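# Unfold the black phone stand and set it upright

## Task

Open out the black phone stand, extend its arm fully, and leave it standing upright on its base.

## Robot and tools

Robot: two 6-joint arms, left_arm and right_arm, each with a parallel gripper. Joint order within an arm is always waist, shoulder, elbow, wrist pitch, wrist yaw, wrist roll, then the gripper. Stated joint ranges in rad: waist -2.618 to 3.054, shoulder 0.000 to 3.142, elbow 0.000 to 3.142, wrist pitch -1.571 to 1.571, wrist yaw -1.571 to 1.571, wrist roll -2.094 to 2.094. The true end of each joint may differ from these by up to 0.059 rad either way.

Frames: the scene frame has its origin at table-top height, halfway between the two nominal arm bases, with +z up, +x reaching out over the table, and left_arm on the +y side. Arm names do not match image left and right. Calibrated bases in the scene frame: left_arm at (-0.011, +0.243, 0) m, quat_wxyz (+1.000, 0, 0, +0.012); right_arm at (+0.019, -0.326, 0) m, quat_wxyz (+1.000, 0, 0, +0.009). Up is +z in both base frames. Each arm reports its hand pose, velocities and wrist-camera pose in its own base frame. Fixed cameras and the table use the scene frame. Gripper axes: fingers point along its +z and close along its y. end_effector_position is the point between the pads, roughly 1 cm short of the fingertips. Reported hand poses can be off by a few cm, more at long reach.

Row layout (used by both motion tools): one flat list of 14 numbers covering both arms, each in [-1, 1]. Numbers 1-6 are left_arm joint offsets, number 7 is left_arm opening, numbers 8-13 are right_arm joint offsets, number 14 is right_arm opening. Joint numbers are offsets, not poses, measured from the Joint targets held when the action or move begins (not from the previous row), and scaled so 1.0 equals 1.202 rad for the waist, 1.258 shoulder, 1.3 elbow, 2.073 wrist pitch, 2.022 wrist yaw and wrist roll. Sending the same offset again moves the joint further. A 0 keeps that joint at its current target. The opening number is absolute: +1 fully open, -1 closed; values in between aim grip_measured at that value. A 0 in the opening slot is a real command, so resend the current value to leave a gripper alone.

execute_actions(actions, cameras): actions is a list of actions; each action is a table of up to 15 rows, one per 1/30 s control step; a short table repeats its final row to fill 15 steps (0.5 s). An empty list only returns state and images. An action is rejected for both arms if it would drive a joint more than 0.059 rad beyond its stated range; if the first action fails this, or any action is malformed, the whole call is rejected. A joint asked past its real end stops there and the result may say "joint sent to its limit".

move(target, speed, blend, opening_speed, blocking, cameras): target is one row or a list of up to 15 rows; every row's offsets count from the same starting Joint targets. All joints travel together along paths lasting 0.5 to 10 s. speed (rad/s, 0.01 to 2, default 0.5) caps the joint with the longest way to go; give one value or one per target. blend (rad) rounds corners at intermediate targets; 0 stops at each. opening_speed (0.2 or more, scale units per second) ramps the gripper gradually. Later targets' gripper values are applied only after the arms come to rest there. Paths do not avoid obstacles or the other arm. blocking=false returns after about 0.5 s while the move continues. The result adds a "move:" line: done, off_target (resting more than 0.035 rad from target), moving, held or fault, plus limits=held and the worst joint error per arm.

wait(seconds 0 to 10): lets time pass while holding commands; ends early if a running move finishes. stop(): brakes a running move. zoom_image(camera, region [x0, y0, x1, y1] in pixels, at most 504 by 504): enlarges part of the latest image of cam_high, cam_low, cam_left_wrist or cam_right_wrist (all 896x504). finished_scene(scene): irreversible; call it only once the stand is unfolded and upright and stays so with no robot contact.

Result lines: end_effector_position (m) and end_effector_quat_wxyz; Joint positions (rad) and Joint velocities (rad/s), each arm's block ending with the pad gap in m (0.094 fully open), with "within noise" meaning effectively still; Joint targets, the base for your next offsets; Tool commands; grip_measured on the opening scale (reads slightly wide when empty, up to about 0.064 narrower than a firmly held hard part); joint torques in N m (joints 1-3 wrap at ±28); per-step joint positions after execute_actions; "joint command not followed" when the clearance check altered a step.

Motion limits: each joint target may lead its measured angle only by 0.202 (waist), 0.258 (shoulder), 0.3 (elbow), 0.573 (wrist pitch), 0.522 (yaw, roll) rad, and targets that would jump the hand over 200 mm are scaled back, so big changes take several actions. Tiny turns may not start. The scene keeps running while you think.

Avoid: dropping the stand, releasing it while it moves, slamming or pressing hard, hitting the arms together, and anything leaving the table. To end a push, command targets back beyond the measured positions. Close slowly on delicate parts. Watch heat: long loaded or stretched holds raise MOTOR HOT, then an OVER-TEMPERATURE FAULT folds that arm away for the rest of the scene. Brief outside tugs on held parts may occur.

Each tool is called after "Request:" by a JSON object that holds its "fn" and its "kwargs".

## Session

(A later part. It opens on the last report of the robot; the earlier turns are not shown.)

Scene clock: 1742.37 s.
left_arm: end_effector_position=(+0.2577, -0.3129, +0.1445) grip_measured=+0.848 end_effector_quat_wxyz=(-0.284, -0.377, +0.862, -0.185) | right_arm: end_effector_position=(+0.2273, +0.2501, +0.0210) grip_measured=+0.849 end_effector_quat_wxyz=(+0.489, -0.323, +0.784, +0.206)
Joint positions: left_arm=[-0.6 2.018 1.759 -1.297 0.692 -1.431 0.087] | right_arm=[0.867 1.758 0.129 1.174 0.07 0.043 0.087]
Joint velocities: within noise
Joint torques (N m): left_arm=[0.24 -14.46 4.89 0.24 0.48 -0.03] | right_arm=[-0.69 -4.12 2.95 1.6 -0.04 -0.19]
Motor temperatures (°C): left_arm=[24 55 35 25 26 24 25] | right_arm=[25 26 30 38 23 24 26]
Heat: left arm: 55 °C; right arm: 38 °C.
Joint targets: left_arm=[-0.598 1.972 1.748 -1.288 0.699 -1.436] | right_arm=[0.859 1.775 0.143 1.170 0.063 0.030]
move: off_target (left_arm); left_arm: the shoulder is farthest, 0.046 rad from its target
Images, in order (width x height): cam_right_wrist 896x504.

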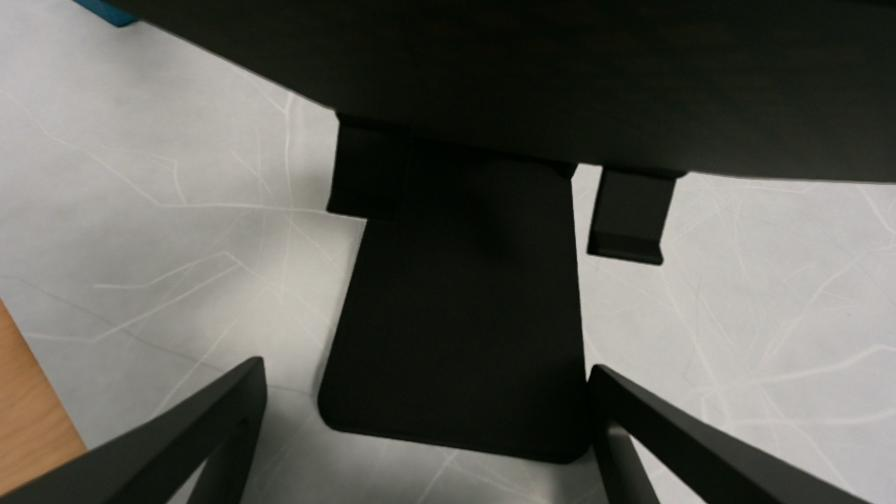

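Request:
{"fn": "move", "kwargs": {"target": [0,0,0,0,0,0,0.85,0.0458,0,0.002,-0.003,0.0752,0.032,0.85], "speed": 0.2, "cameras": ["cam_right_wrist"]}}

Scene clock: 1752.57 s.
left_arm: end_effector_position=(+0.2577, -0.3129, +0.1445) grip_measured=+0.848 end_effector_quat_wxyz=(-0.284, -0.377, +0.862, -0.185) | right_arm: end_effector_position=(+0.2346, +0.2415, +0.0225) grip_measured=+0.849 end_effector_quat_wxyz=(+0.505, -0.287, +0.795, +0.174)
Joint positions: left_arm=[-0.6 2.018 1.759 -1.297 0.692 -1.431 0.087] | right_arm=[0.905 1.758 0.129 1.175 0.205 0.084 0.087]
Joint velocities: within noise
Joint torques (N m): left_arm=[0.27 -14.49 4.92 0.23 0.48 -0.04] | right_arm=[0.66 -4.07 3.47 1.48 0.22 0.02]
Motor temperatures (°C): left_arm=[24 56 35 25 26 24 24] | right_arm=[25 26 30 38 23 24 26]
Heat: left arm: 56 °C; right arm: 38 °C.
Joint targets: left_arm=[-0.598 1.972 1.748 -1.288 0.699 -1.436] | right_arm=[0.914 1.775 0.145 1.163 0.215 0.094]
move: off_target (left_arm); left_arm: the shoulder is farthest, 0.046 rad from its target
Images, in order (width x height): cam_right_wrist 896x504.

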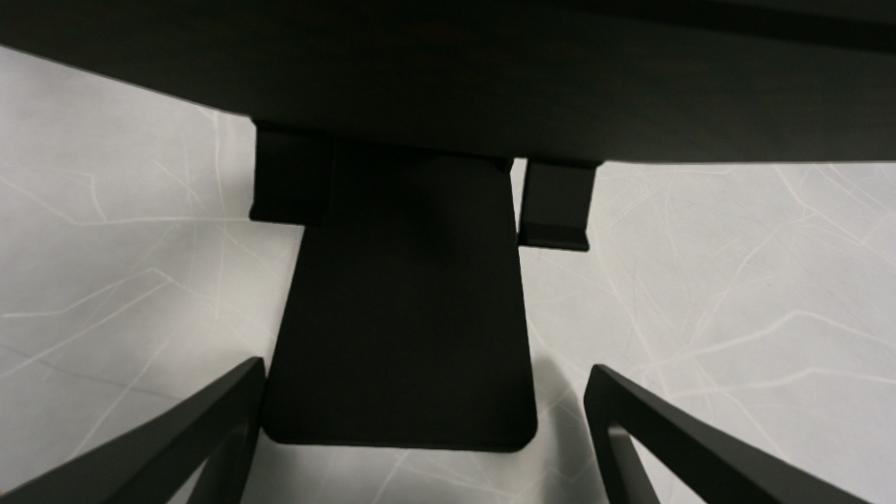

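Request:
{"fn": "move", "kwargs": {"target": [0,0,0,0,0,0,0.85,0.020,0,0,0,0.008,0.004,0.85], "speed": 0.2, "cameras": ["cam_right_wrist"]}}

Scene clock: 1755.73 s.
left_arm: end_effector_position=(+0.2577, -0.3129, +0.1445) grip_measured=+0.848 end_effector_quat_wxyz=(-0.284, -0.377, +0.862, -0.185) | right_arm: end_effector_position=(+0.2310, +0.2445, +0.0228) grip_measured=+0.849 end_effector_quat_wxyz=(+0.506, -0.288, +0.794, +0.175)
Joint positions: left_arm=[-0.6 2.018 1.759 -1.297 0.692 -1.431 0.087] | right_arm=[0.929 1.758 0.129 1.175 0.224 0.092 0.087]
Joint velocities: within noise
Joint torques (N m): left_arm=[0.21 -14.43 4.89 0.24 0.48 -0.02] | right_arm=[0.68 -4.07 3.04 1.52 0.17 0.14]
Motor temperatures (°C): left_arm=[24 56 35 25 26 24 24] | right_arm=[25 26 30 38 23 24 26]
Heat: left arm: 56 °C; right arm: 38 °C.
Joint targets: left_arm=[-0.598 1.972 1.748 -1.288 0.699 -1.436] | right_arm=[0.938 1.775 0.145 1.163 0.231 0.103]
move: off_target (left_arm); left_arm: the shoulder is farthest, 0.046 rad from its target
Images, in order (width x height): cam_right_wrist 896x504.

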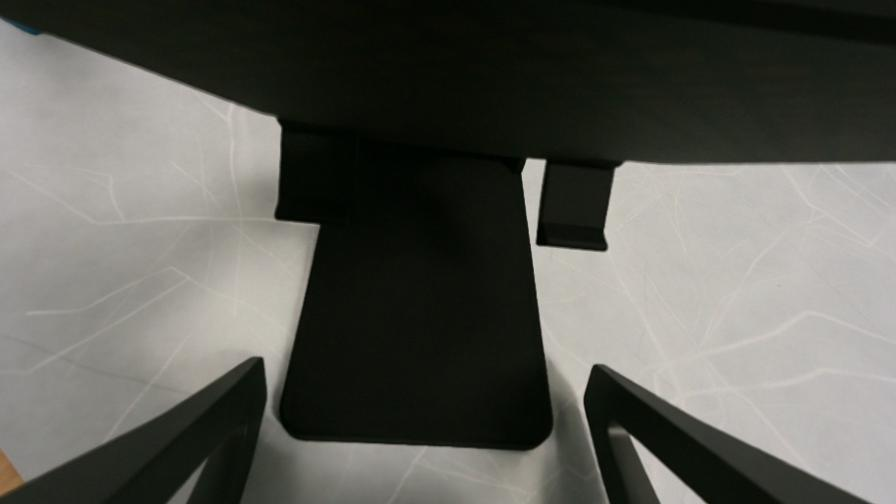

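Request:
{"fn": "move", "kwargs": {"target": [0,0,0,0,0,0,0.85,0.006,0,0,0,0,0,0.25], "opening_speed": 0.5, "cameras": ["cam_right_wrist","cam_left_wrist"]}}

Scene clock: 1759.70 s.
left_arm: end_effector_position=(+0.2577, -0.3129, +0.1445) grip_measured=+0.848 end_effector_quat_wxyz=(-0.284, -0.377, +0.862, -0.185) | right_arm: end_effector_position=(+0.2294, +0.2460, +0.0229) grip_measured=+0.469 end_effector_quat_wxyz=(+0.505, -0.291, +0.793, +0.176)
Joint positions: left_arm=[-0.6 2.018 1.759 -1.297 0.692 -1.431 0.087] | right_arm=[0.936 1.758 0.129 1.175 0.225 0.092 0.069]
Joint velocities: within noise
Joint torques (N m): left_arm=[0.21 -14.48 4.9 0.25 0.5 -0.04] | right_arm=[0.85 -4.16 3.25 1.54 0.11 0.06]
Motor temperatures (°C): left_arm=[24 56 35 25 26 24 24] | right_arm=[25 26 30 37 23 24 26]
Heat: left arm: 56 °C; right arm: 37 °C.
Joint targets: left_arm=[-0.598 1.972 1.748 -1.288 0.699 -1.436] | right_arm=[0.945 1.775 0.145 1.163 0.231 0.102]
move: off_target (left_arm); left_arm: the shoulder is farthest, 0.046 rad from its target
Images, in order (width x height): cam_left_wrist 896x504, cam_right_wrist 896x504.

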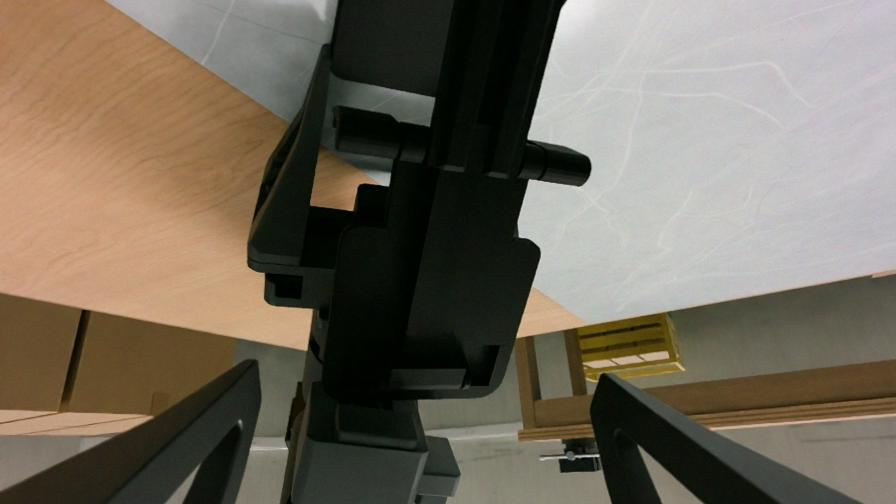

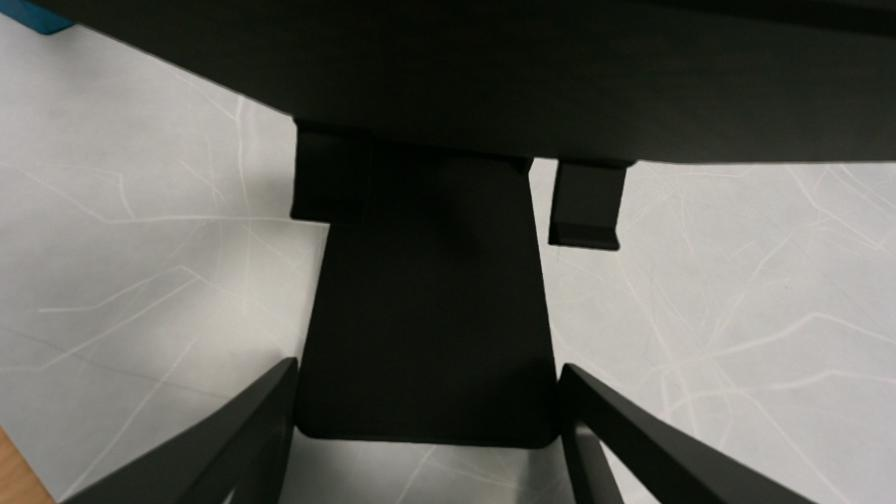

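Request:
{"fn": "move", "kwargs": {"target": [-0.0765,0.1836,0.2515,-0.1143,-0.0776,0.0198,0.85,0,0,0,0,0,0,0.25], "speed": 0.3, "cameras": ["cam_left_wrist"]}}

Scene clock: 1791.00 s.
left_arm: end_effector_position=(+0.2556, -0.3269, +0.1363) grip_measured=+0.848 end_effector_quat_wxyz=(-0.252, -0.348, +0.897, -0.102) | right_arm: end_effector_position=(+0.2294, +0.2460, +0.0229) grip_measured=+0.469 end_effector_quat_wxyz=(+0.505, -0.291, +0.793, +0.176)
Joint positions: left_arm=[-0.684 2.183 2.035 -1.503 0.547 -1.401 0.087] | right_arm=[0.936 1.758 0.129 1.175 0.225 0.092 0.069]
Joint velocities: within noise
Joint torques (N m): left_arm=[-0.53 -9.54 8.92 -0.2 0.26 0.07] | right_arm=[0.65 -4.04 3.33 1.52 0.14 0.08]
Motor temperatures (°C): left_arm=[24 55 36 25 25 24 24] | right_arm=[25 26 30 37 23 24 27]
Heat: left arm: 55 °C; right arm: 37 °C.
Joint targets: left_arm=[-0.689 2.204 2.075 -1.524 0.542 -1.396] | right_arm=[0.945 1.775 0.145 1.163 0.231 0.102]
move: off_target (left_arm); left_arm: the elbow is farthest, 0.040 rad from its target
Images, in order (width x height): cam_left_wrist 896x504.

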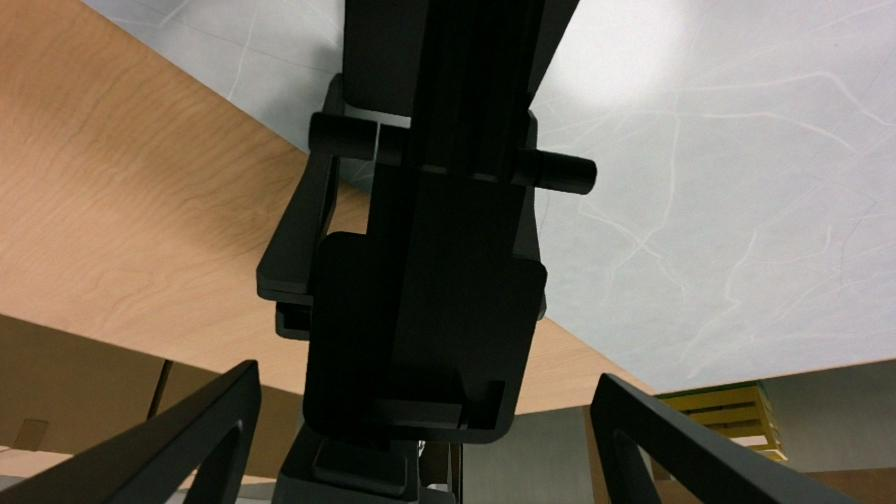

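Request:
{"fn": "move", "kwargs": {"target": [-0.030,-0.0859,-0.1554,0.081,0,0.037,0.85,0,0,0,0,0,0,0.25], "speed": 0.12, "cameras": ["cam_left_wrist"]}}

Scene clock: 1814.07 s.
left_arm: end_effector_position=(+0.2426, -0.3340, +0.1101) grip_measured=+0.848 end_effector_quat_wxyz=(-0.246, -0.296, +0.916, -0.113) | right_arm: end_effector_position=(+0.2294, +0.2460, +0.0229) grip_measured=+0.469 end_effector_quat_wxyz=(+0.505, -0.291, +0.793, +0.176)
Joint positions: left_arm=[-0.719 2.153 1.886 -1.369 0.546 -1.327 0.087] | right_arm=[0.936 1.758 0.129 1.175 0.225 0.092 0.069]
Joint velocities: within noise
Joint torques (N m): left_arm=[-0.68 -16.5 4.72 0.13 0.27 0.06] | right_arm=[0.69 -4.15 3.03 1.49 0.14 0.15]
Motor temperatures (°C): left_arm=[24 49 39 25 25 24 24] | right_arm=[25 26 29 37 23 24 27]
Heat: left arm: 49 °C; right arm: 37 °C.
Joint targets: left_arm=[-0.726 2.095 1.874 -1.357 0.542 -1.321] | right_arm=[0.945 1.775 0.145 1.163 0.231 0.102]
move: off_target (left_arm); left_arm: the shoulder is farthest, 0.057 rad from its target
Images, in order (width x height): cam_left_wrist 896x504.

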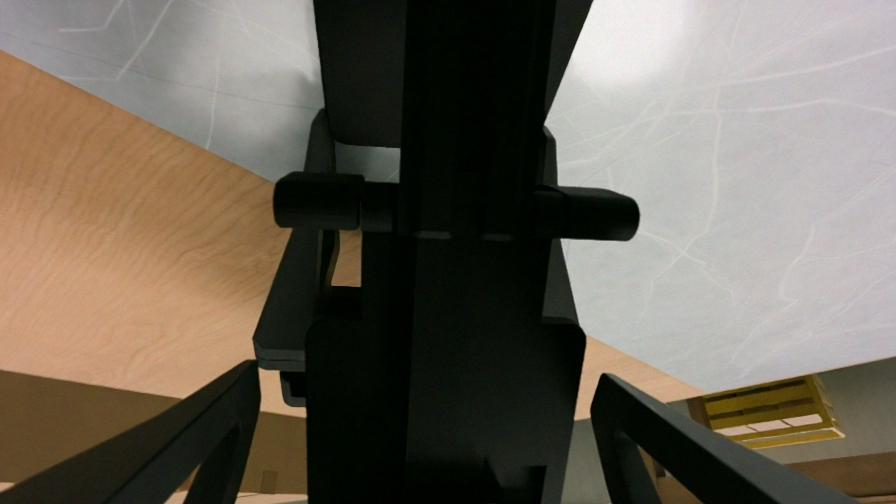

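Request:
{"fn": "move", "kwargs": {"target": [0,0,0,0,0,0,0.0,0,0,0,0,0,0,0.25], "opening_speed": 0.5, "cameras": ["cam_left_wrist","cam_right_wrist"]}}

Scene clock: 1820.87 s.
left_arm: end_effector_position=(+0.2438, -0.3350, +0.1100) grip_measured=+0.308 end_effector_quat_wxyz=(-0.245, -0.295, +0.916, -0.116) | right_arm: end_effector_position=(+0.2294, +0.2460, +0.0229) grip_measured=+0.469 end_effector_quat_wxyz=(+0.505, -0.291, +0.793, +0.176)
Joint positions: left_arm=[-0.719 2.153 1.886 -1.362 0.546 -1.326 0.061] | right_arm=[0.936 1.758 0.129 1.175 0.225 0.092 0.069]
Joint velocities: within noise
Joint torques (N m): left_arm=[-0.61 -16.5 4.7 0.07 0.28 0.08] | right_arm=[0.72 -4.23 3.33 1.53 0.15 0.11]
Motor temperatures (°C): left_arm=[24 52 37 25 25 24 24] | right_arm=[25 26 29 37 23 24 27]
Heat: left arm: 52 °C; right arm: 37 °C.
Joint targets: left_arm=[-0.726 2.095 1.874 -1.357 0.542 -1.322] | right_arm=[0.945 1.775 0.145 1.163 0.231 0.102]
move: off_target (left_arm); left_arm: the shoulder is farthest, 0.058 rad from its target
Images, in order (width x height): cam_left_wrist 896x504, cam_right_wrist 896x504.

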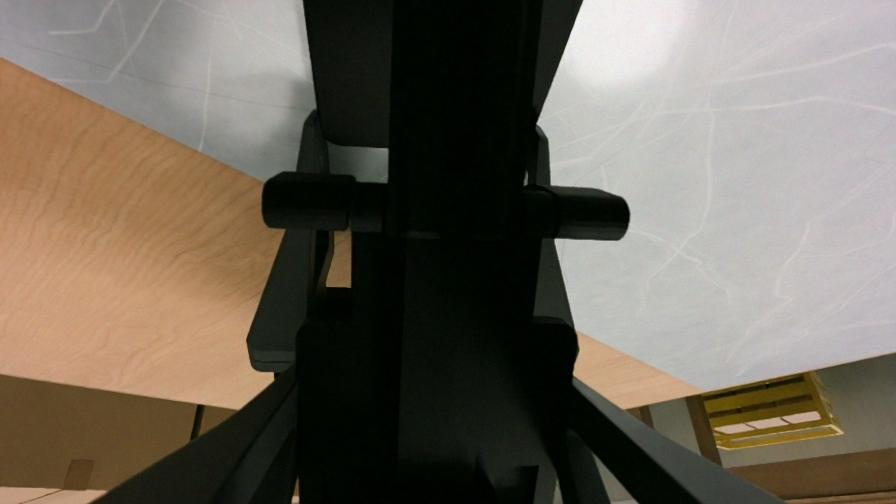

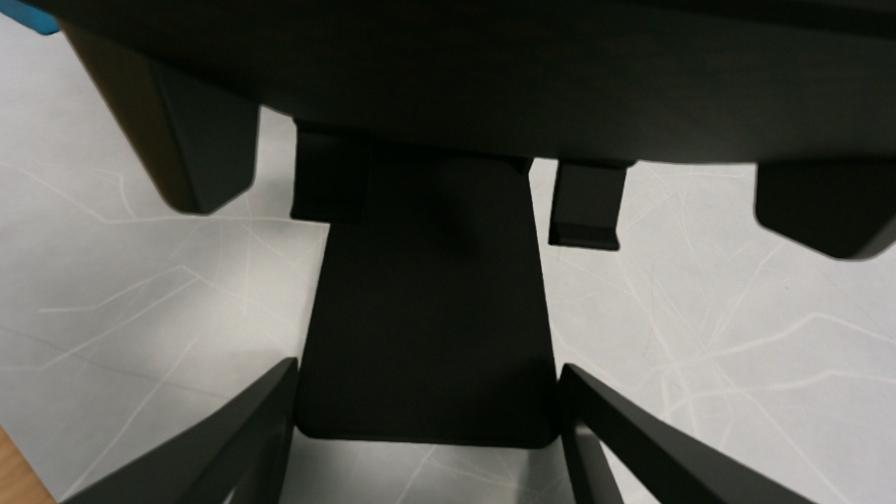

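Request:
{"fn": "move", "kwargs": {"target": [[0,0,0,0,0,0,-0.2,0,0.0556,-0.0769,-0.169,0,0,0.2],[0.035,-0.012,0.085,-0.026,0,0,-0.2,0,0.0556,-0.0769,-0.169,0,0,0.2]], "speed": 0.15, "cameras": ["cam_left_wrist","cam_right_wrist"]}}

Scene clock: 1835.53 s.
left_arm: end_effector_position=(+0.2487, -0.3311, +0.1155) grip_measured=+0.308 end_effector_quat_wxyz=(-0.239, -0.300, +0.916, -0.115) | right_arm: end_effector_position=(+0.2268, +0.2412, +0.0150) grip_measured=+0.469 end_effector_quat_wxyz=(+0.497, -0.292, +0.800, +0.168)
Joint positions: left_arm=[-0.708 2.152 1.911 -1.386 0.533 -1.326 0.061] | right_arm=[0.938 1.775 0.12 1.174 0.234 0.096 0.069]
Joint velocities: within noise
Joint torques (N m): left_arm=[2.43 -17.91 11.64 -0.23 0.42 0.05] | right_arm=[0.42 0.29 -3.43 -1.87 0.04 0.05]
Motor temperatures (°C): left_arm=[24 57 36 25 25 24 25] | right_arm=[25 25 29 37 23 24 27]
Heat: left arm: 57 °C; right arm: 37 °C.
Joint targets: left_arm=[-0.684 2.080 1.984 -1.411 0.542 -1.322] | right_arm=[0.945 1.845 0.045 0.813 0.231 0.103]
move: off_target (left_arm, right_arm); left_arm: the elbow is farthest, 0.074 rad from its target; right_arm: the wrist pitch is farthest, 0.362 rad from its target
Images, in order (width x height): cam_left_wrist 896x504, cam_right_wrist 896x504.

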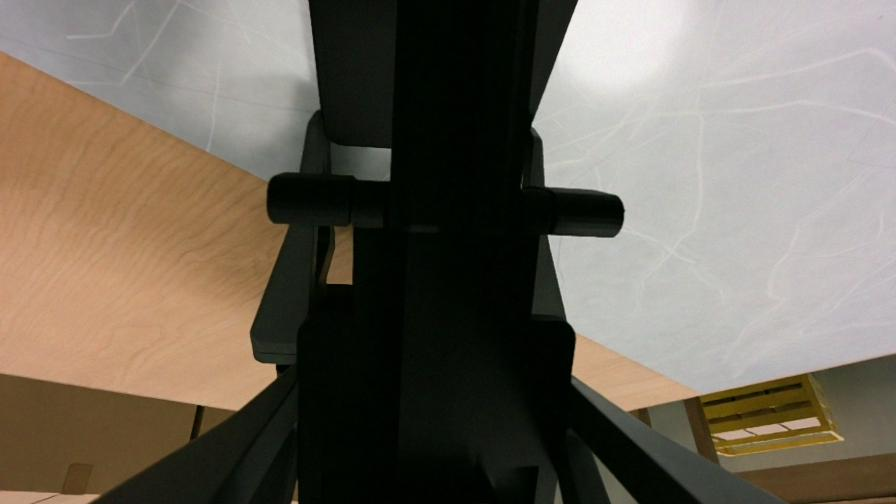

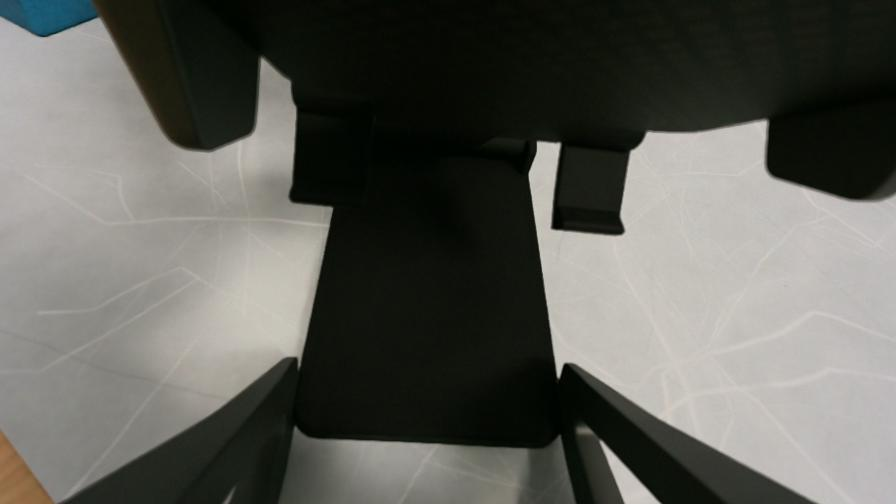

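Request:
{"fn": "move", "kwargs": {"target": [0.04,-0.015,0.085,-0.027,0,0,-0.2,0,0,0,0,0,0,0.2], "speed": 0.15, "cameras": ["cam_right_wrist"]}}

Scene clock: 1839.93 s.
left_arm: end_effector_position=(+0.2673, -0.3167, +0.1381) grip_measured=+0.305 end_effector_quat_wxyz=(-0.225, -0.321, +0.912, -0.120) | right_arm: end_effector_position=(+0.2269, +0.2411, +0.0150) grip_measured=+0.469 end_effector_quat_wxyz=(+0.497, -0.292, +0.800, +0.168)
Joint positions: left_arm=[-0.66 2.152 2.008 -1.474 0.513 -1.324 0.061] | right_arm=[0.938 1.775 0.12 1.174 0.234 0.096 0.069]
Joint velocities: within noise
Joint torques (N m): left_arm=[2.33 -19.7 12.74 0.09 0.62 0.05] | right_arm=[0.4 0.59 -3.34 -1.83 0.08 0.06]
Motor temperatures (°C): left_arm=[24 59 37 25 25 24 25] | right_arm=[25 25 29 37 23 24 27]
Heat: left arm: 59 °C; right arm: 37 °C.
Joint targets: left_arm=[-0.635 2.061 2.095 -1.467 0.542 -1.321] | right_arm=[0.945 1.845 0.045 0.813 0.231 0.103]
move: off_target (left_arm, right_arm); left_arm: the shoulder is farthest, 0.091 rad from its target; right_arm: the wrist pitch is farthest, 0.361 rad from its target
Images, in order (width x height): cam_right_wrist 896x504.

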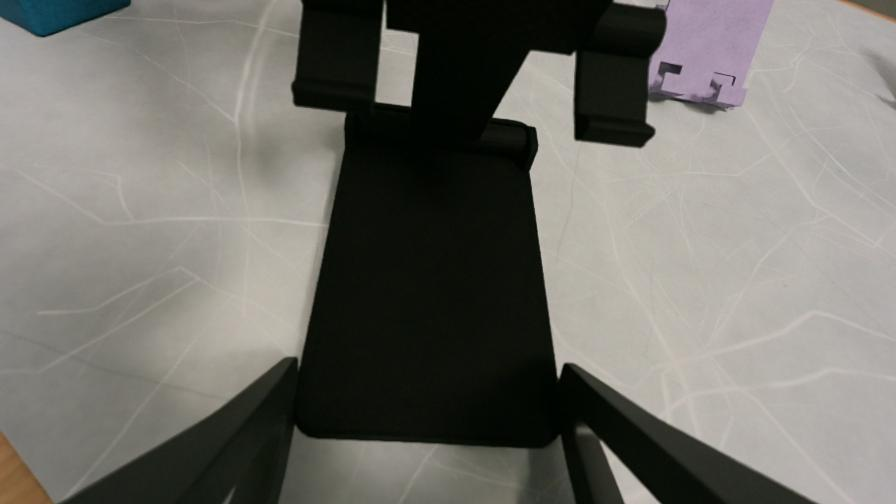

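Request:
{"fn": "move", "kwargs": {"target": [-0.012,0.0,-0.035,0,0,0,-0.2,0,-0.0437,0.06,0.169,0,0,0.25], "speed": 0.3, "cameras": []}}

Request:
{"fn": "move", "kwargs": {"target": [0,0,0,0,0,0,0.85,0,0,0,0,0,0,0.25], "opening_speed": 0.6, "cameras": ["cam_left_wrist","cam_right_wrist"]}}

Scene clock: 1867.07 s.
left_arm: end_effector_position=(+0.2670, -0.3168, +0.1413) grip_measured=+0.305 end_effector_quat_wxyz=(-0.223, -0.319, +0.913, -0.124) | right_arm: end_effector_position=(+0.2311, +0.2461, +0.0260) grip_measured=+0.469 end_effector_quat_wxyz=(+0.514, -0.284, +0.789, +0.178)
Joint positions: left_arm=[-0.66 2.144 2.008 -1.474 0.515 -1.321 0.061] | right_arm=[0.938 1.775 0.125 1.217 0.237 0.096 0.069]
Joint velocities: within noise
Joint torques (N m): left_arm=[0.95 -18.88 8.95 0.12 0.63 0.02] | right_arm=[0.39 -4.34 1.8 1.16 0.01 0.03]
Motor temperatures (°C): left_arm=[24 67 44 25 25 24 25] | right_arm=[25 25 29 37 23 24 28]
Heat: left arm: 67 °C; right arm: 37 °C.
Joint targets: left_arm=[-0.650 2.061 2.049 -1.467 0.542 -1.321] | right_arm=[0.945 1.790 0.123 1.164 0.231 0.103]
move: off_target (left_arm, right_arm); left_arm: the shoulder is farthest, 0.083 rad from its target; right_arm: the wrist pitch is farthest, 0.054 rad from its target
No camera images: "cameras" was empty.

Scene clock: 1869.03 s.
left_arm: end_effector_position=(+0.2654, -0.3177, +0.1556) grip_measured=+0.848 end_effector_quat_wxyz=(-0.222, -0.315, +0.912, -0.142) | right_arm: end_effector_position=(+0.2301, +0.2451, +0.0226) grip_measured=+0.468 end_effector_quat_wxyz=(+0.509, -0.287, +0.793, +0.175)
Joint positions: left_arm=[-0.657 2.112 2.008 -1.474 0.533 -1.321 0.087] | right_arm=[0.938 1.776 0.125 1.203 0.236 0.095 0.069]
Joint velocities: within noise
Joint torques (N m): left_arm=[0.73 -15.49 8.96 0.18 0.41 0.01] | right_arm=[0.44 -4.42 1.7 1.21 0.03 0.06]
Motor temperatures (°C): left_arm=[24 65 44 25 25 24 25] | right_arm=[25 25 29 37 23 24 28]
Heat: left arm: 65 °C; right arm: 37 °C.
Joint targets: left_arm=[-0.650 2.061 2.049 -1.467 0.542 -1.321] | right_arm=[0.945 1.790 0.123 1.164 0.231 0.102]
move: off_target (left_arm, right_arm); left_arm: the shoulder is farthest, 0.051 rad from its target; right_arm: the wrist pitch is farthest, 0.039 rad from its target
Images, in order (width x height): cam_left_wrist 896x504, cam_right_wrist 896x504.

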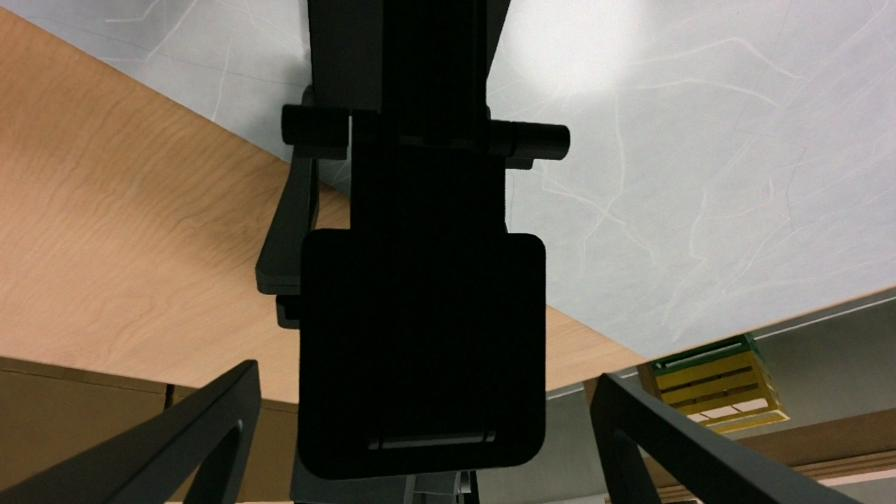

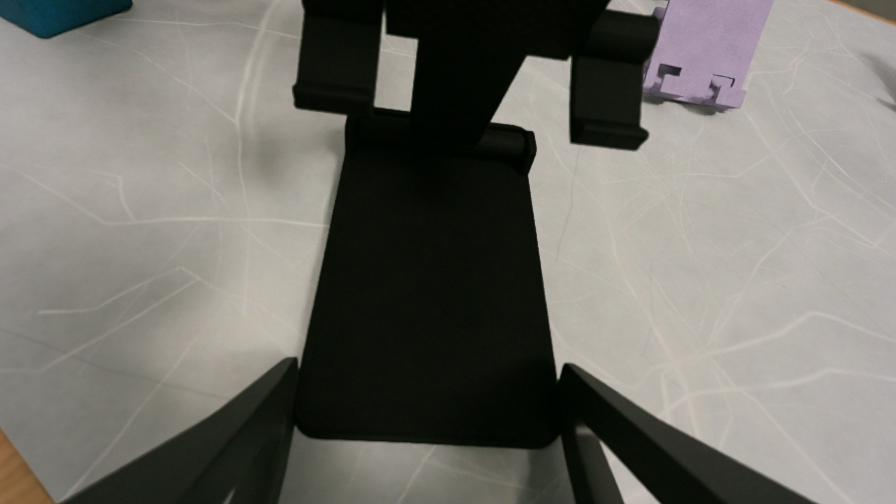

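Request:
{"fn": "move", "kwargs": {"target": [[0,-0.088,0,0,0,0,0.85,0,0,0,0,0,0,0.25],[0.154,-0.008,-0.073,0.010,0.053,0.074,0.85,0,0,0,0,0,0,0.25],[0.154,0.15,-0.093,0.015,0.053,0.074,0.85,0,0,0,0,0,0,0.25]], "speed": 0.4, "blend": 0.03, "cameras": ["cam_left_wrist"]}}

Scene clock: 1911.47 s.
left_arm: end_effector_position=(+0.3079, -0.2711, +0.0994) grip_measured=+0.848 end_effector_quat_wxyz=(-0.287, -0.357, +0.876, -0.150) | right_arm: end_effector_position=(+0.2301, +0.2451, +0.0226) grip_measured=+0.468 end_effector_quat_wxyz=(+0.509, -0.287, +0.793, +0.175)
Joint positions: left_arm=[-0.463 2.239 1.933 -1.446 0.637 -1.177 0.087] | right_arm=[0.938 1.776 0.125 1.203 0.236 0.095 0.069]
Joint velocities: within noise
Joint torques (N m): left_arm=[-0.2 -10.65 4.97 -0.08 0.51 0.06] | right_arm=[0.46 -4.38 1.76 1.31 0.03 0.07]
Motor temperatures (°C): left_arm=[24 54 41 25 25 24 24] | right_arm=[25 25 28 36 23 24 28]
Heat: left arm: 54 °C; right arm: 36 °C.
Joint targets: left_arm=[-0.465 2.250 1.928 -1.436 0.650 -1.172] | right_arm=[0.945 1.790 0.123 1.164 0.231 0.102]
move: off_target (right_arm); right_arm: the wrist pitch is farthest, 0.039 rad from its target
Images, in order (width x height): cam_left_wrist 896x504.

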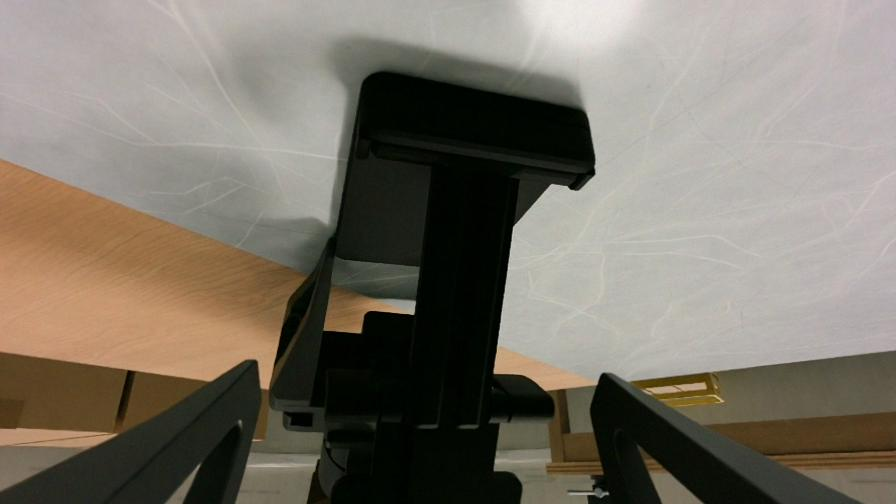

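Request:
{"fn": "move", "kwargs": {"target": [-0.0225,0.1105,0.1054,-0.036,0.005,0.0326,0.85,0,0,0,0,0,0,0.25], "speed": 0.12, "cameras": ["cam_left_wrist"]}}

Scene clock: 1927.27 s.
left_arm: end_effector_position=(+0.3086, -0.2831, +0.0730) grip_measured=+0.848 end_effector_quat_wxyz=(-0.311, -0.328, +0.882, -0.133) | right_arm: end_effector_position=(+0.2301, +0.2451, +0.0226) grip_measured=+0.468 end_effector_quat_wxyz=(+0.509, -0.287, +0.793, +0.175)
Joint positions: left_arm=[-0.485 2.366 2.026 -1.489 0.647 -1.111 0.087] | right_arm=[0.938 1.776 0.125 1.203 0.236 0.095 0.069]
Joint velocities: within noise
Joint torques (N m): left_arm=[-0.68 -10.4 8.47 -0.51 0.49 0.06] | right_arm=[0.54 -4.55 1.84 1.28 0 0.07]
Motor temperatures (°C): left_arm=[24 50 39 25 25 24 24] | right_arm=[25 25 28 36 23 24 28]
Heat: left arm: 50 °C; right arm: 36 °C.
Joint targets: left_arm=[-0.492 2.389 2.065 -1.510 0.660 -1.106] | right_arm=[0.945 1.790 0.123 1.164 0.231 0.102]
move: off_target (left_arm, right_arm); left_arm: the elbow is farthest, 0.039 rad from its target; right_arm: the wrist pitch is farthest, 0.039 rad from its target
Images, in order (width x height): cam_left_wrist 896x504.

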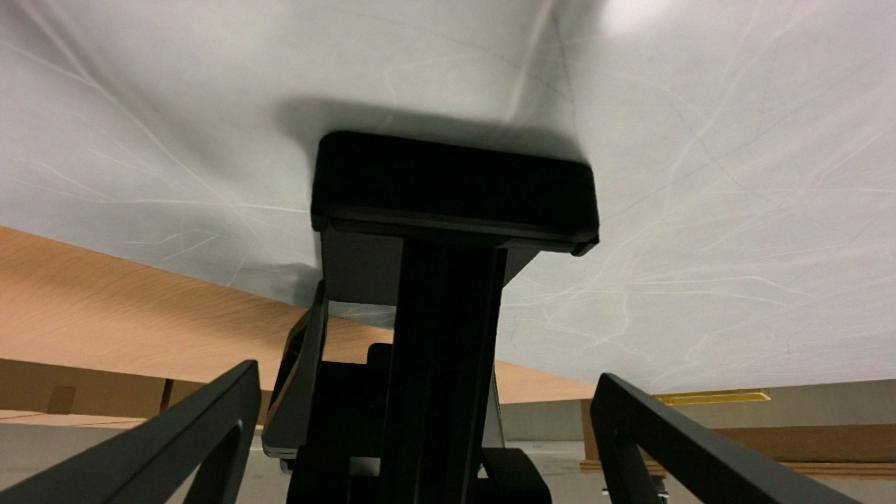

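Request:
{"fn": "move", "kwargs": {"target": [-0.016,-0.06,-0.089,0.043,0,0.0593,0.85,0,0,0,0,0,0,0.25], "speed": 0.12, "cameras": ["cam_left_wrist"]}}

Scene clock: 1941.93 s.
left_arm: end_effector_position=(+0.2993, -0.2871, +0.0571) grip_measured=+0.848 end_effector_quat_wxyz=(-0.307, -0.268, +0.902, -0.145) | right_arm: end_effector_position=(+0.2301, +0.2451, +0.0226) grip_measured=+0.468 end_effector_quat_wxyz=(+0.509, -0.287, +0.793, +0.175)
Joint positions: left_arm=[-0.505 2.366 1.96 -1.433 0.648 -0.992 0.087] | right_arm=[0.938 1.776 0.125 1.203 0.236 0.095 0.069]
Joint velocities: within noise
Joint torques (N m): left_arm=[-0.66 -17.11 4.42 -0.2 0.49 0.05] | right_arm=[0.55 -4.46 1.76 1.29 0.02 0.06]
Motor temperatures (°C): left_arm=[24 51 38 25 25 24 24] | right_arm=[25 25 28 36 23 24 28]
Heat: left arm: 51 °C; right arm: 36 °C.
Joint targets: left_arm=[-0.511 2.313 1.950 -1.421 0.660 -0.986] | right_arm=[0.945 1.790 0.123 1.164 0.231 0.102]
move: off_target (left_arm, right_arm); left_arm: the shoulder is farthest, 0.053 rad from its target; right_arm: the wrist pitch is farthest, 0.039 rad from its target
Images, in order (width x height): cam_left_wrist 896x504.

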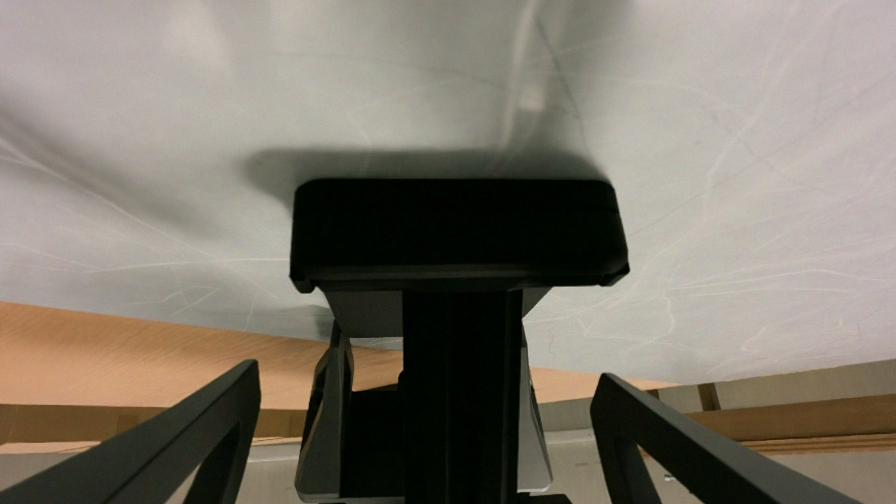

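Request:
{"fn": "move", "kwargs": {"target": [-0.0175,0.008,0.1077,-0.0574,0,0,0.85,0,0,0,0,0,0,0.25], "speed": 0.15, "cameras": ["cam_left_wrist"]}}

Scene clock: 1955.67 s.
left_arm: end_effector_position=(+0.2969, -0.2955, +0.0803) grip_measured=+0.848 end_effector_quat_wxyz=(-0.307, -0.257, +0.905, -0.144) | right_arm: end_effector_position=(+0.2301, +0.2451, +0.0226) grip_measured=+0.468 end_effector_quat_wxyz=(+0.509, -0.287, +0.793, +0.175)
Joint positions: left_arm=[-0.526 2.366 2.054 -1.52 0.648 -0.991 0.087] | right_arm=[0.938 1.776 0.125 1.203 0.236 0.095 0.069]
Joint velocities: within noise
Joint torques (N m): left_arm=[-0.65 -16.2 8.21 -0.49 0.49 0.05] | right_arm=[0.61 -4.75 1.84 1.25 0.06 0.06]
Motor temperatures (°C): left_arm=[24 58 37 25 25 24 24] | right_arm=[25 25 28 36 23 24 28]
Heat: left arm: 58 °C; right arm: 36 °C.
Joint targets: left_arm=[-0.532 2.323 2.089 -1.540 0.660 -0.986] | right_arm=[0.945 1.790 0.123 1.164 0.231 0.102]
move: off_target (left_arm, right_arm); left_arm: the shoulder is farthest, 0.043 rad from its target; right_arm: the wrist pitch is farthest, 0.039 rad from its target
Images, in order (width x height): cam_left_wrist 896x504.

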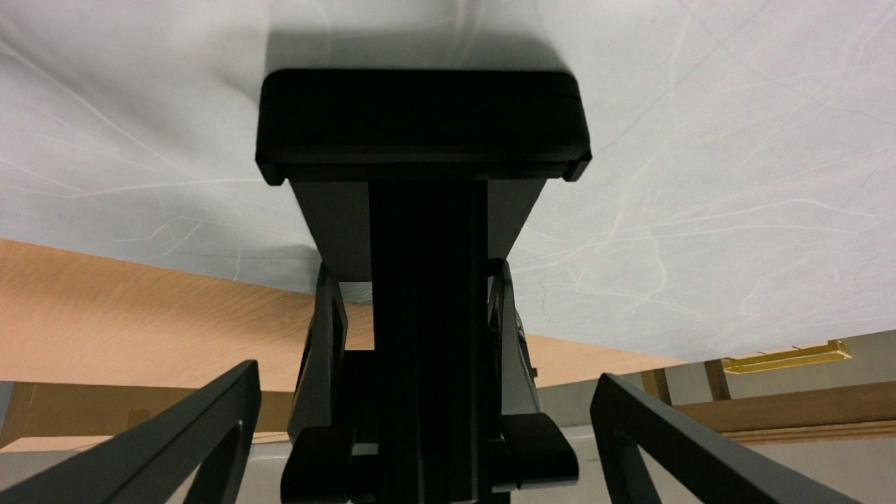

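Request:
{"fn": "move", "kwargs": {"target": [0,0,0,0,0,0,-0.65,0,0,0,0,0,0,0.25], "opening_speed": 0.6, "cameras": ["cam_left_wrist","cam_right_wrist"]}}

Scene clock: 1962.13 s.
left_arm: end_effector_position=(+0.2963, -0.2954, +0.0806) grip_measured=-0.060 end_effector_quat_wxyz=(-0.311, -0.275, +0.899, -0.138) | right_arm: end_effector_position=(+0.2266, +0.2489, +0.0226) grip_measured=+0.468 end_effector_quat_wxyz=(+0.507, -0.299, +0.788, +0.180)
Joint positions: left_arm=[-0.526 2.366 2.054 -1.523 0.65 -1.03 0.044] | right_arm=[0.943 1.776 0.125 1.204 0.217 0.081 0.069]
Joint velocities: within noise
Joint torques (N m): left_arm=[-0.61 -16.18 8.18 -0.48 0.47 0.41] | right_arm=[0.01 -4.44 1.8 1.28 0.18 0.2]
Motor temperatures (°C): left_arm=[24 60 37 25 25 24 24] | right_arm=[25 25 28 36 23 24 28]
Heat: left arm: 60 °C; right arm: 36 °C.
Joint targets: left_arm=[-0.532 2.323 2.089 -1.540 0.660 -0.986] | right_arm=[0.945 1.790 0.123 1.164 0.231 0.102]
move: off_target (left_arm, right_arm); left_arm: the wrist roll is farthest, 0.044 rad from its target; right_arm: the wrist pitch is farthest, 0.040 rad from its target
Images, in order (width x height): cam_left_wrist 896x504, cam_right_wrist 896x504.

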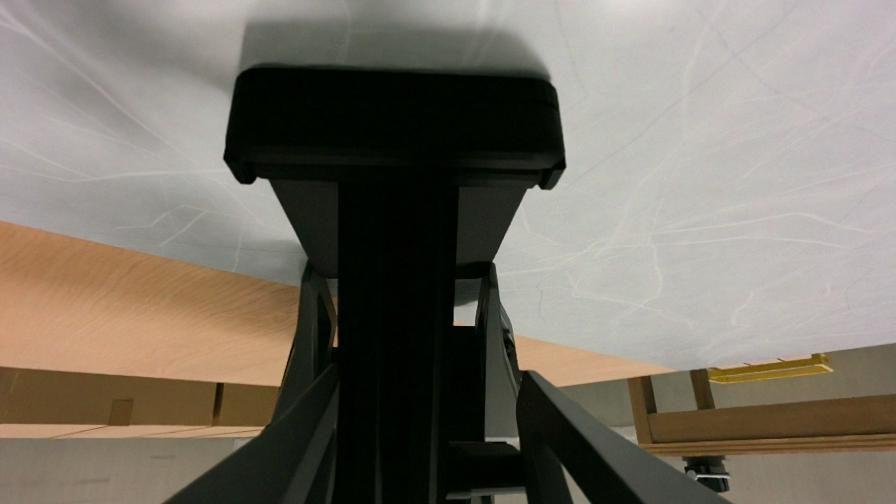

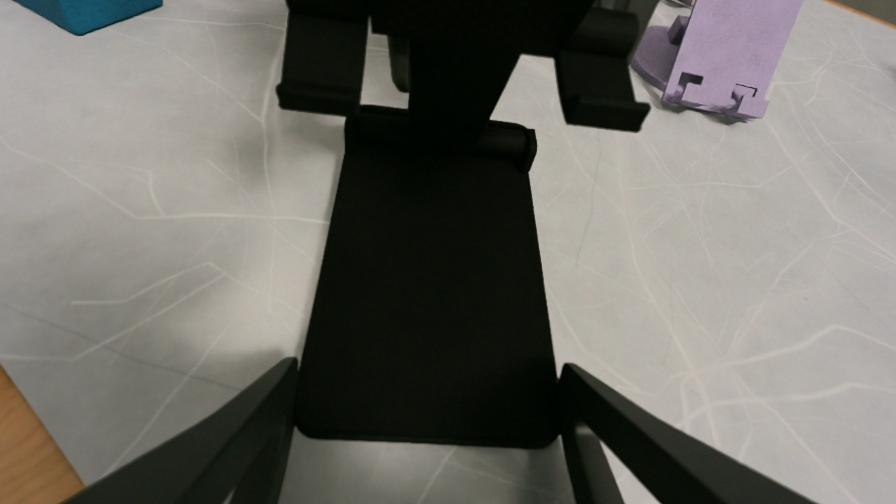

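Request:
{"fn": "move", "kwargs": {"target": [0,0,0,0,0,0,0.6,0,0,0,0,0,0,0.25], "opening_speed": 1.0, "cameras": []}}

Request:
{"fn": "move", "kwargs": {"target": [0.0233,0.06,0.016,0.001,0,-0.01,0.6,0,0,0,0,0,0,0.25], "speed": 0.15, "cameras": ["cam_left_wrist"]}}

Scene clock: 1972.80 s.
left_arm: end_effector_position=(+0.2974, -0.2964, +0.0815) grip_measured=+0.598 end_effector_quat_wxyz=(-0.307, -0.257, +0.905, -0.147) | right_arm: end_effector_position=(+0.2271, +0.2483, +0.0226) grip_measured=+0.468 end_effector_quat_wxyz=(+0.507, -0.295, +0.790, +0.180)
Joint positions: left_arm=[-0.526 2.366 2.058 -1.52 0.652 -0.992 0.075] | right_arm=[0.943 1.776 0.125 1.204 0.221 0.089 0.069]
Joint velocities: within noise
Joint torques (N m): left_arm=[-0.69 -16.27 7.86 -0.5 0.45 0.08] | right_arm=[0.18 -4.48 1.81 1.28 0.21 0.15]
Motor temperatures (°C): left_arm=[24 61 37 25 25 24 25] | right_arm=[25 25 28 36 23 24 28]
Heat: left arm: 61 °C; right arm: 36 °C.
Joint targets: left_arm=[-0.532 2.323 2.089 -1.540 0.660 -0.986] | right_arm=[0.945 1.790 0.123 1.164 0.231 0.103]
move: off_target (left_arm, right_arm); left_arm: the shoulder is farthest, 0.043 rad from its target; right_arm: the wrist pitch is farthest, 0.040 rad from its target
No camera images: "cameras" was empty.

Scene clock: 1973.73 s.
left_arm: end_effector_position=(+0.3047, -0.2934, +0.0809) grip_measured=+0.598 end_effector_quat_wxyz=(-0.304, -0.267, +0.902, -0.150) | right_arm: end_effector_position=(+0.2271, +0.2483, +0.0226) grip_measured=+0.468 end_effector_quat_wxyz=(+0.507, -0.295, +0.790, +0.180)
Joint positions: left_arm=[-0.51 2.376 2.075 -1.521 0.652 -1.001 0.075] | right_arm=[0.943 1.776 0.125 1.204 0.221 0.089 0.069]
Joint velocities: within noise
Joint torques (N m): left_arm=[0.64 -10.45 8.14 -0.47 0.45 -0.02] | right_arm=[0.09 -4.18 1.62 1.29 0.17 0.14]
Motor temperatures (°C): left_arm=[24 61 38 25 25 24 25] | right_arm=[25 25 28 36 23 24 28]
Heat: left arm: 61 °C; right arm: 36 °C.
Joint targets: left_arm=[-0.504 2.399 2.110 -1.538 0.660 -1.006] | right_arm=[0.945 1.790 0.123 1.164 0.231 0.103]
move: off_target (right_arm); right_arm: the wrist pitch is farthest, 0.040 rad from its target
Images, in order (width x height): cam_left_wrist 896x504.

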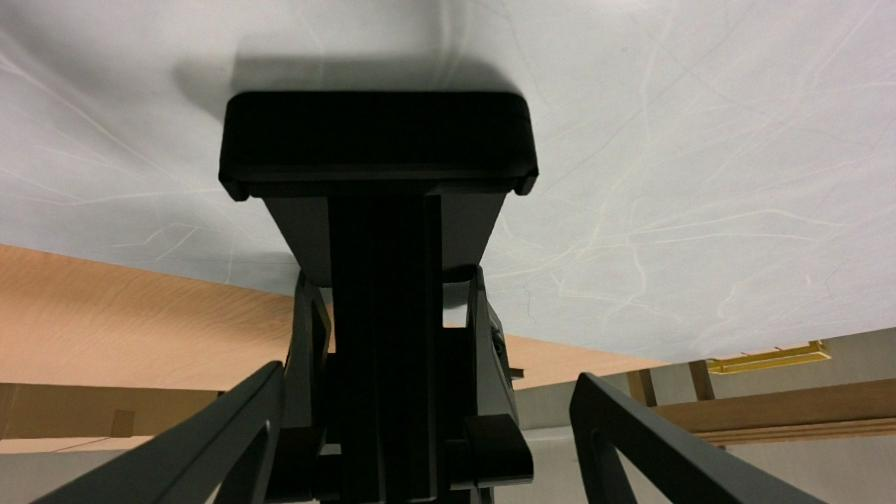

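Request:
{"fn": "move", "kwargs": {"target": [0.0133,-0.078,-0.1,0.0386,0,0.005,0.6,0,0,0,0,0,0,0.25], "speed": 0.15, "cameras": ["cam_left_wrist"]}}

Scene clock: 1980.53 s.
left_arm: end_effector_position=(+0.3020, -0.2847, +0.0666) grip_measured=+0.598 end_effector_quat_wxyz=(-0.310, -0.277, +0.898, -0.145) | right_arm: end_effector_position=(+0.2271, +0.2483, +0.0226) grip_measured=+0.468 end_effector_quat_wxyz=(+0.507, -0.295, +0.790, +0.180)
Joint positions: left_arm=[-0.495 2.363 1.991 -1.47 0.652 -1.001 0.075] | right_arm=[0.943 1.776 0.125 1.204 0.221 0.089 0.069]
Joint velocities: within noise
Joint torques (N m): left_arm=[0.59 -18.03 4.48 -0.24 0.44 0.06] | right_arm=[-0.06 -4.6 1.7 1.27 0.16 0.15]
Motor temperatures (°C): left_arm=[24 58 38 25 25 24 24] | right_arm=[25 25 28 36 23 24 28]
Heat: left arm: 58 °C; right arm: 36 °C.
Joint targets: left_arm=[-0.488 2.301 1.980 -1.458 0.660 -0.996] | right_arm=[0.945 1.790 0.123 1.164 0.231 0.103]
move: off_target (left_arm, right_arm); left_arm: the shoulder is farthest, 0.063 rad from its target; right_arm: the wrist pitch is farthest, 0.040 rad from its target
Images, in order (width x height): cam_left_wrist 896x504.

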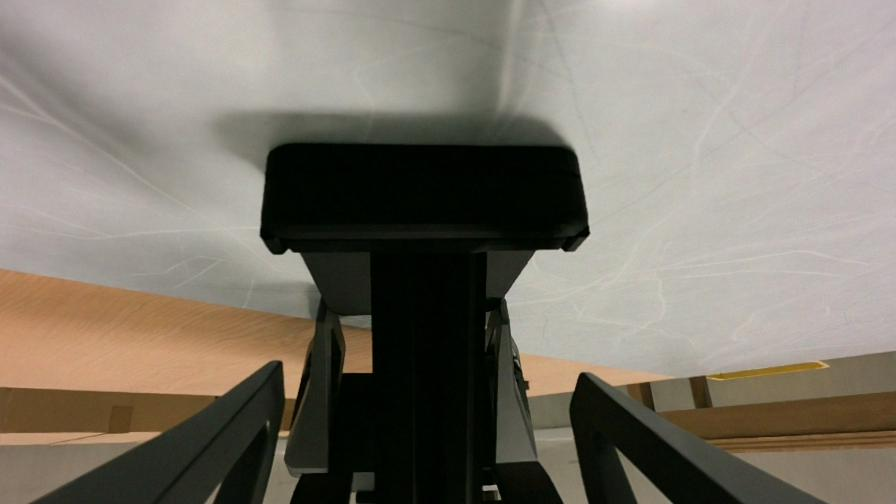

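Request:
{"fn": "move", "kwargs": {"target": [0,0,0,0,0,0,-0.65,0,0,0,0,0,0,0.25], "opening_speed": 0.7, "cameras": ["cam_left_wrist"]}}

Scene clock: 1984.50 s.
left_arm: end_effector_position=(+0.3021, -0.2847, +0.0665) grip_measured=-0.474 end_effector_quat_wxyz=(-0.310, -0.282, +0.896, -0.144) | right_arm: end_effector_position=(+0.2279, +0.2473, +0.0227) grip_measured=+0.468 end_effector_quat_wxyz=(+0.508, -0.292, +0.791, +0.178)
Joint positions: left_arm=[-0.495 2.363 1.991 -1.469 0.652 -1.012 0.025] | right_arm=[0.943 1.776 0.125 1.204 0.229 0.091 0.069]
Joint velocities: within noise
Joint torques (N m): left_arm=[0.61 -18.06 4.46 -0.24 0.44 0.15] | right_arm=[0.08 -4.16 1.84 1.29 0.06 0.1]
Motor temperatures (°C): left_arm=[24 57 38 25 25 24 24] | right_arm=[25 25 28 36 23 24 28]
Heat: left arm: 57 °C; right arm: 36 °C.
Joint targets: left_arm=[-0.488 2.301 1.980 -1.458 0.660 -0.996] | right_arm=[0.945 1.790 0.123 1.164 0.231 0.103]
move: off_target (left_arm, right_arm); left_arm: the shoulder is farthest, 0.062 rad from its target; right_arm: the wrist pitch is farthest, 0.040 rad from its target
Images, in order (width x height): cam_left_wrist 896x504.

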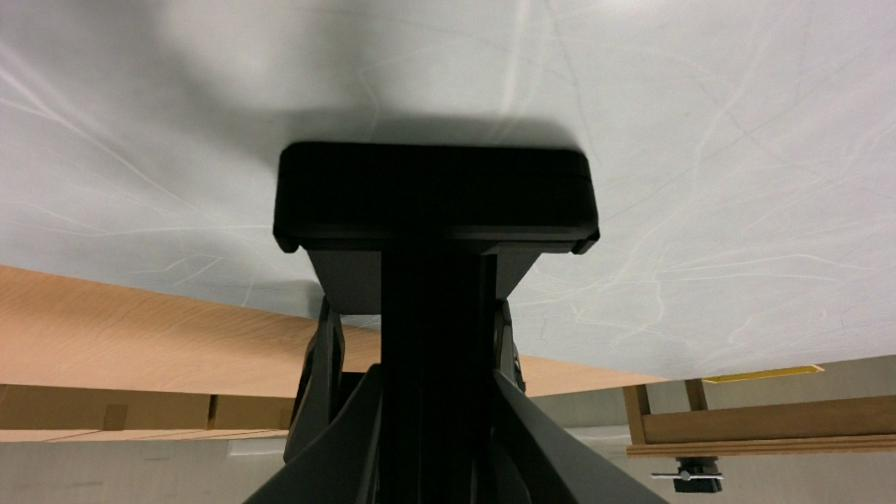

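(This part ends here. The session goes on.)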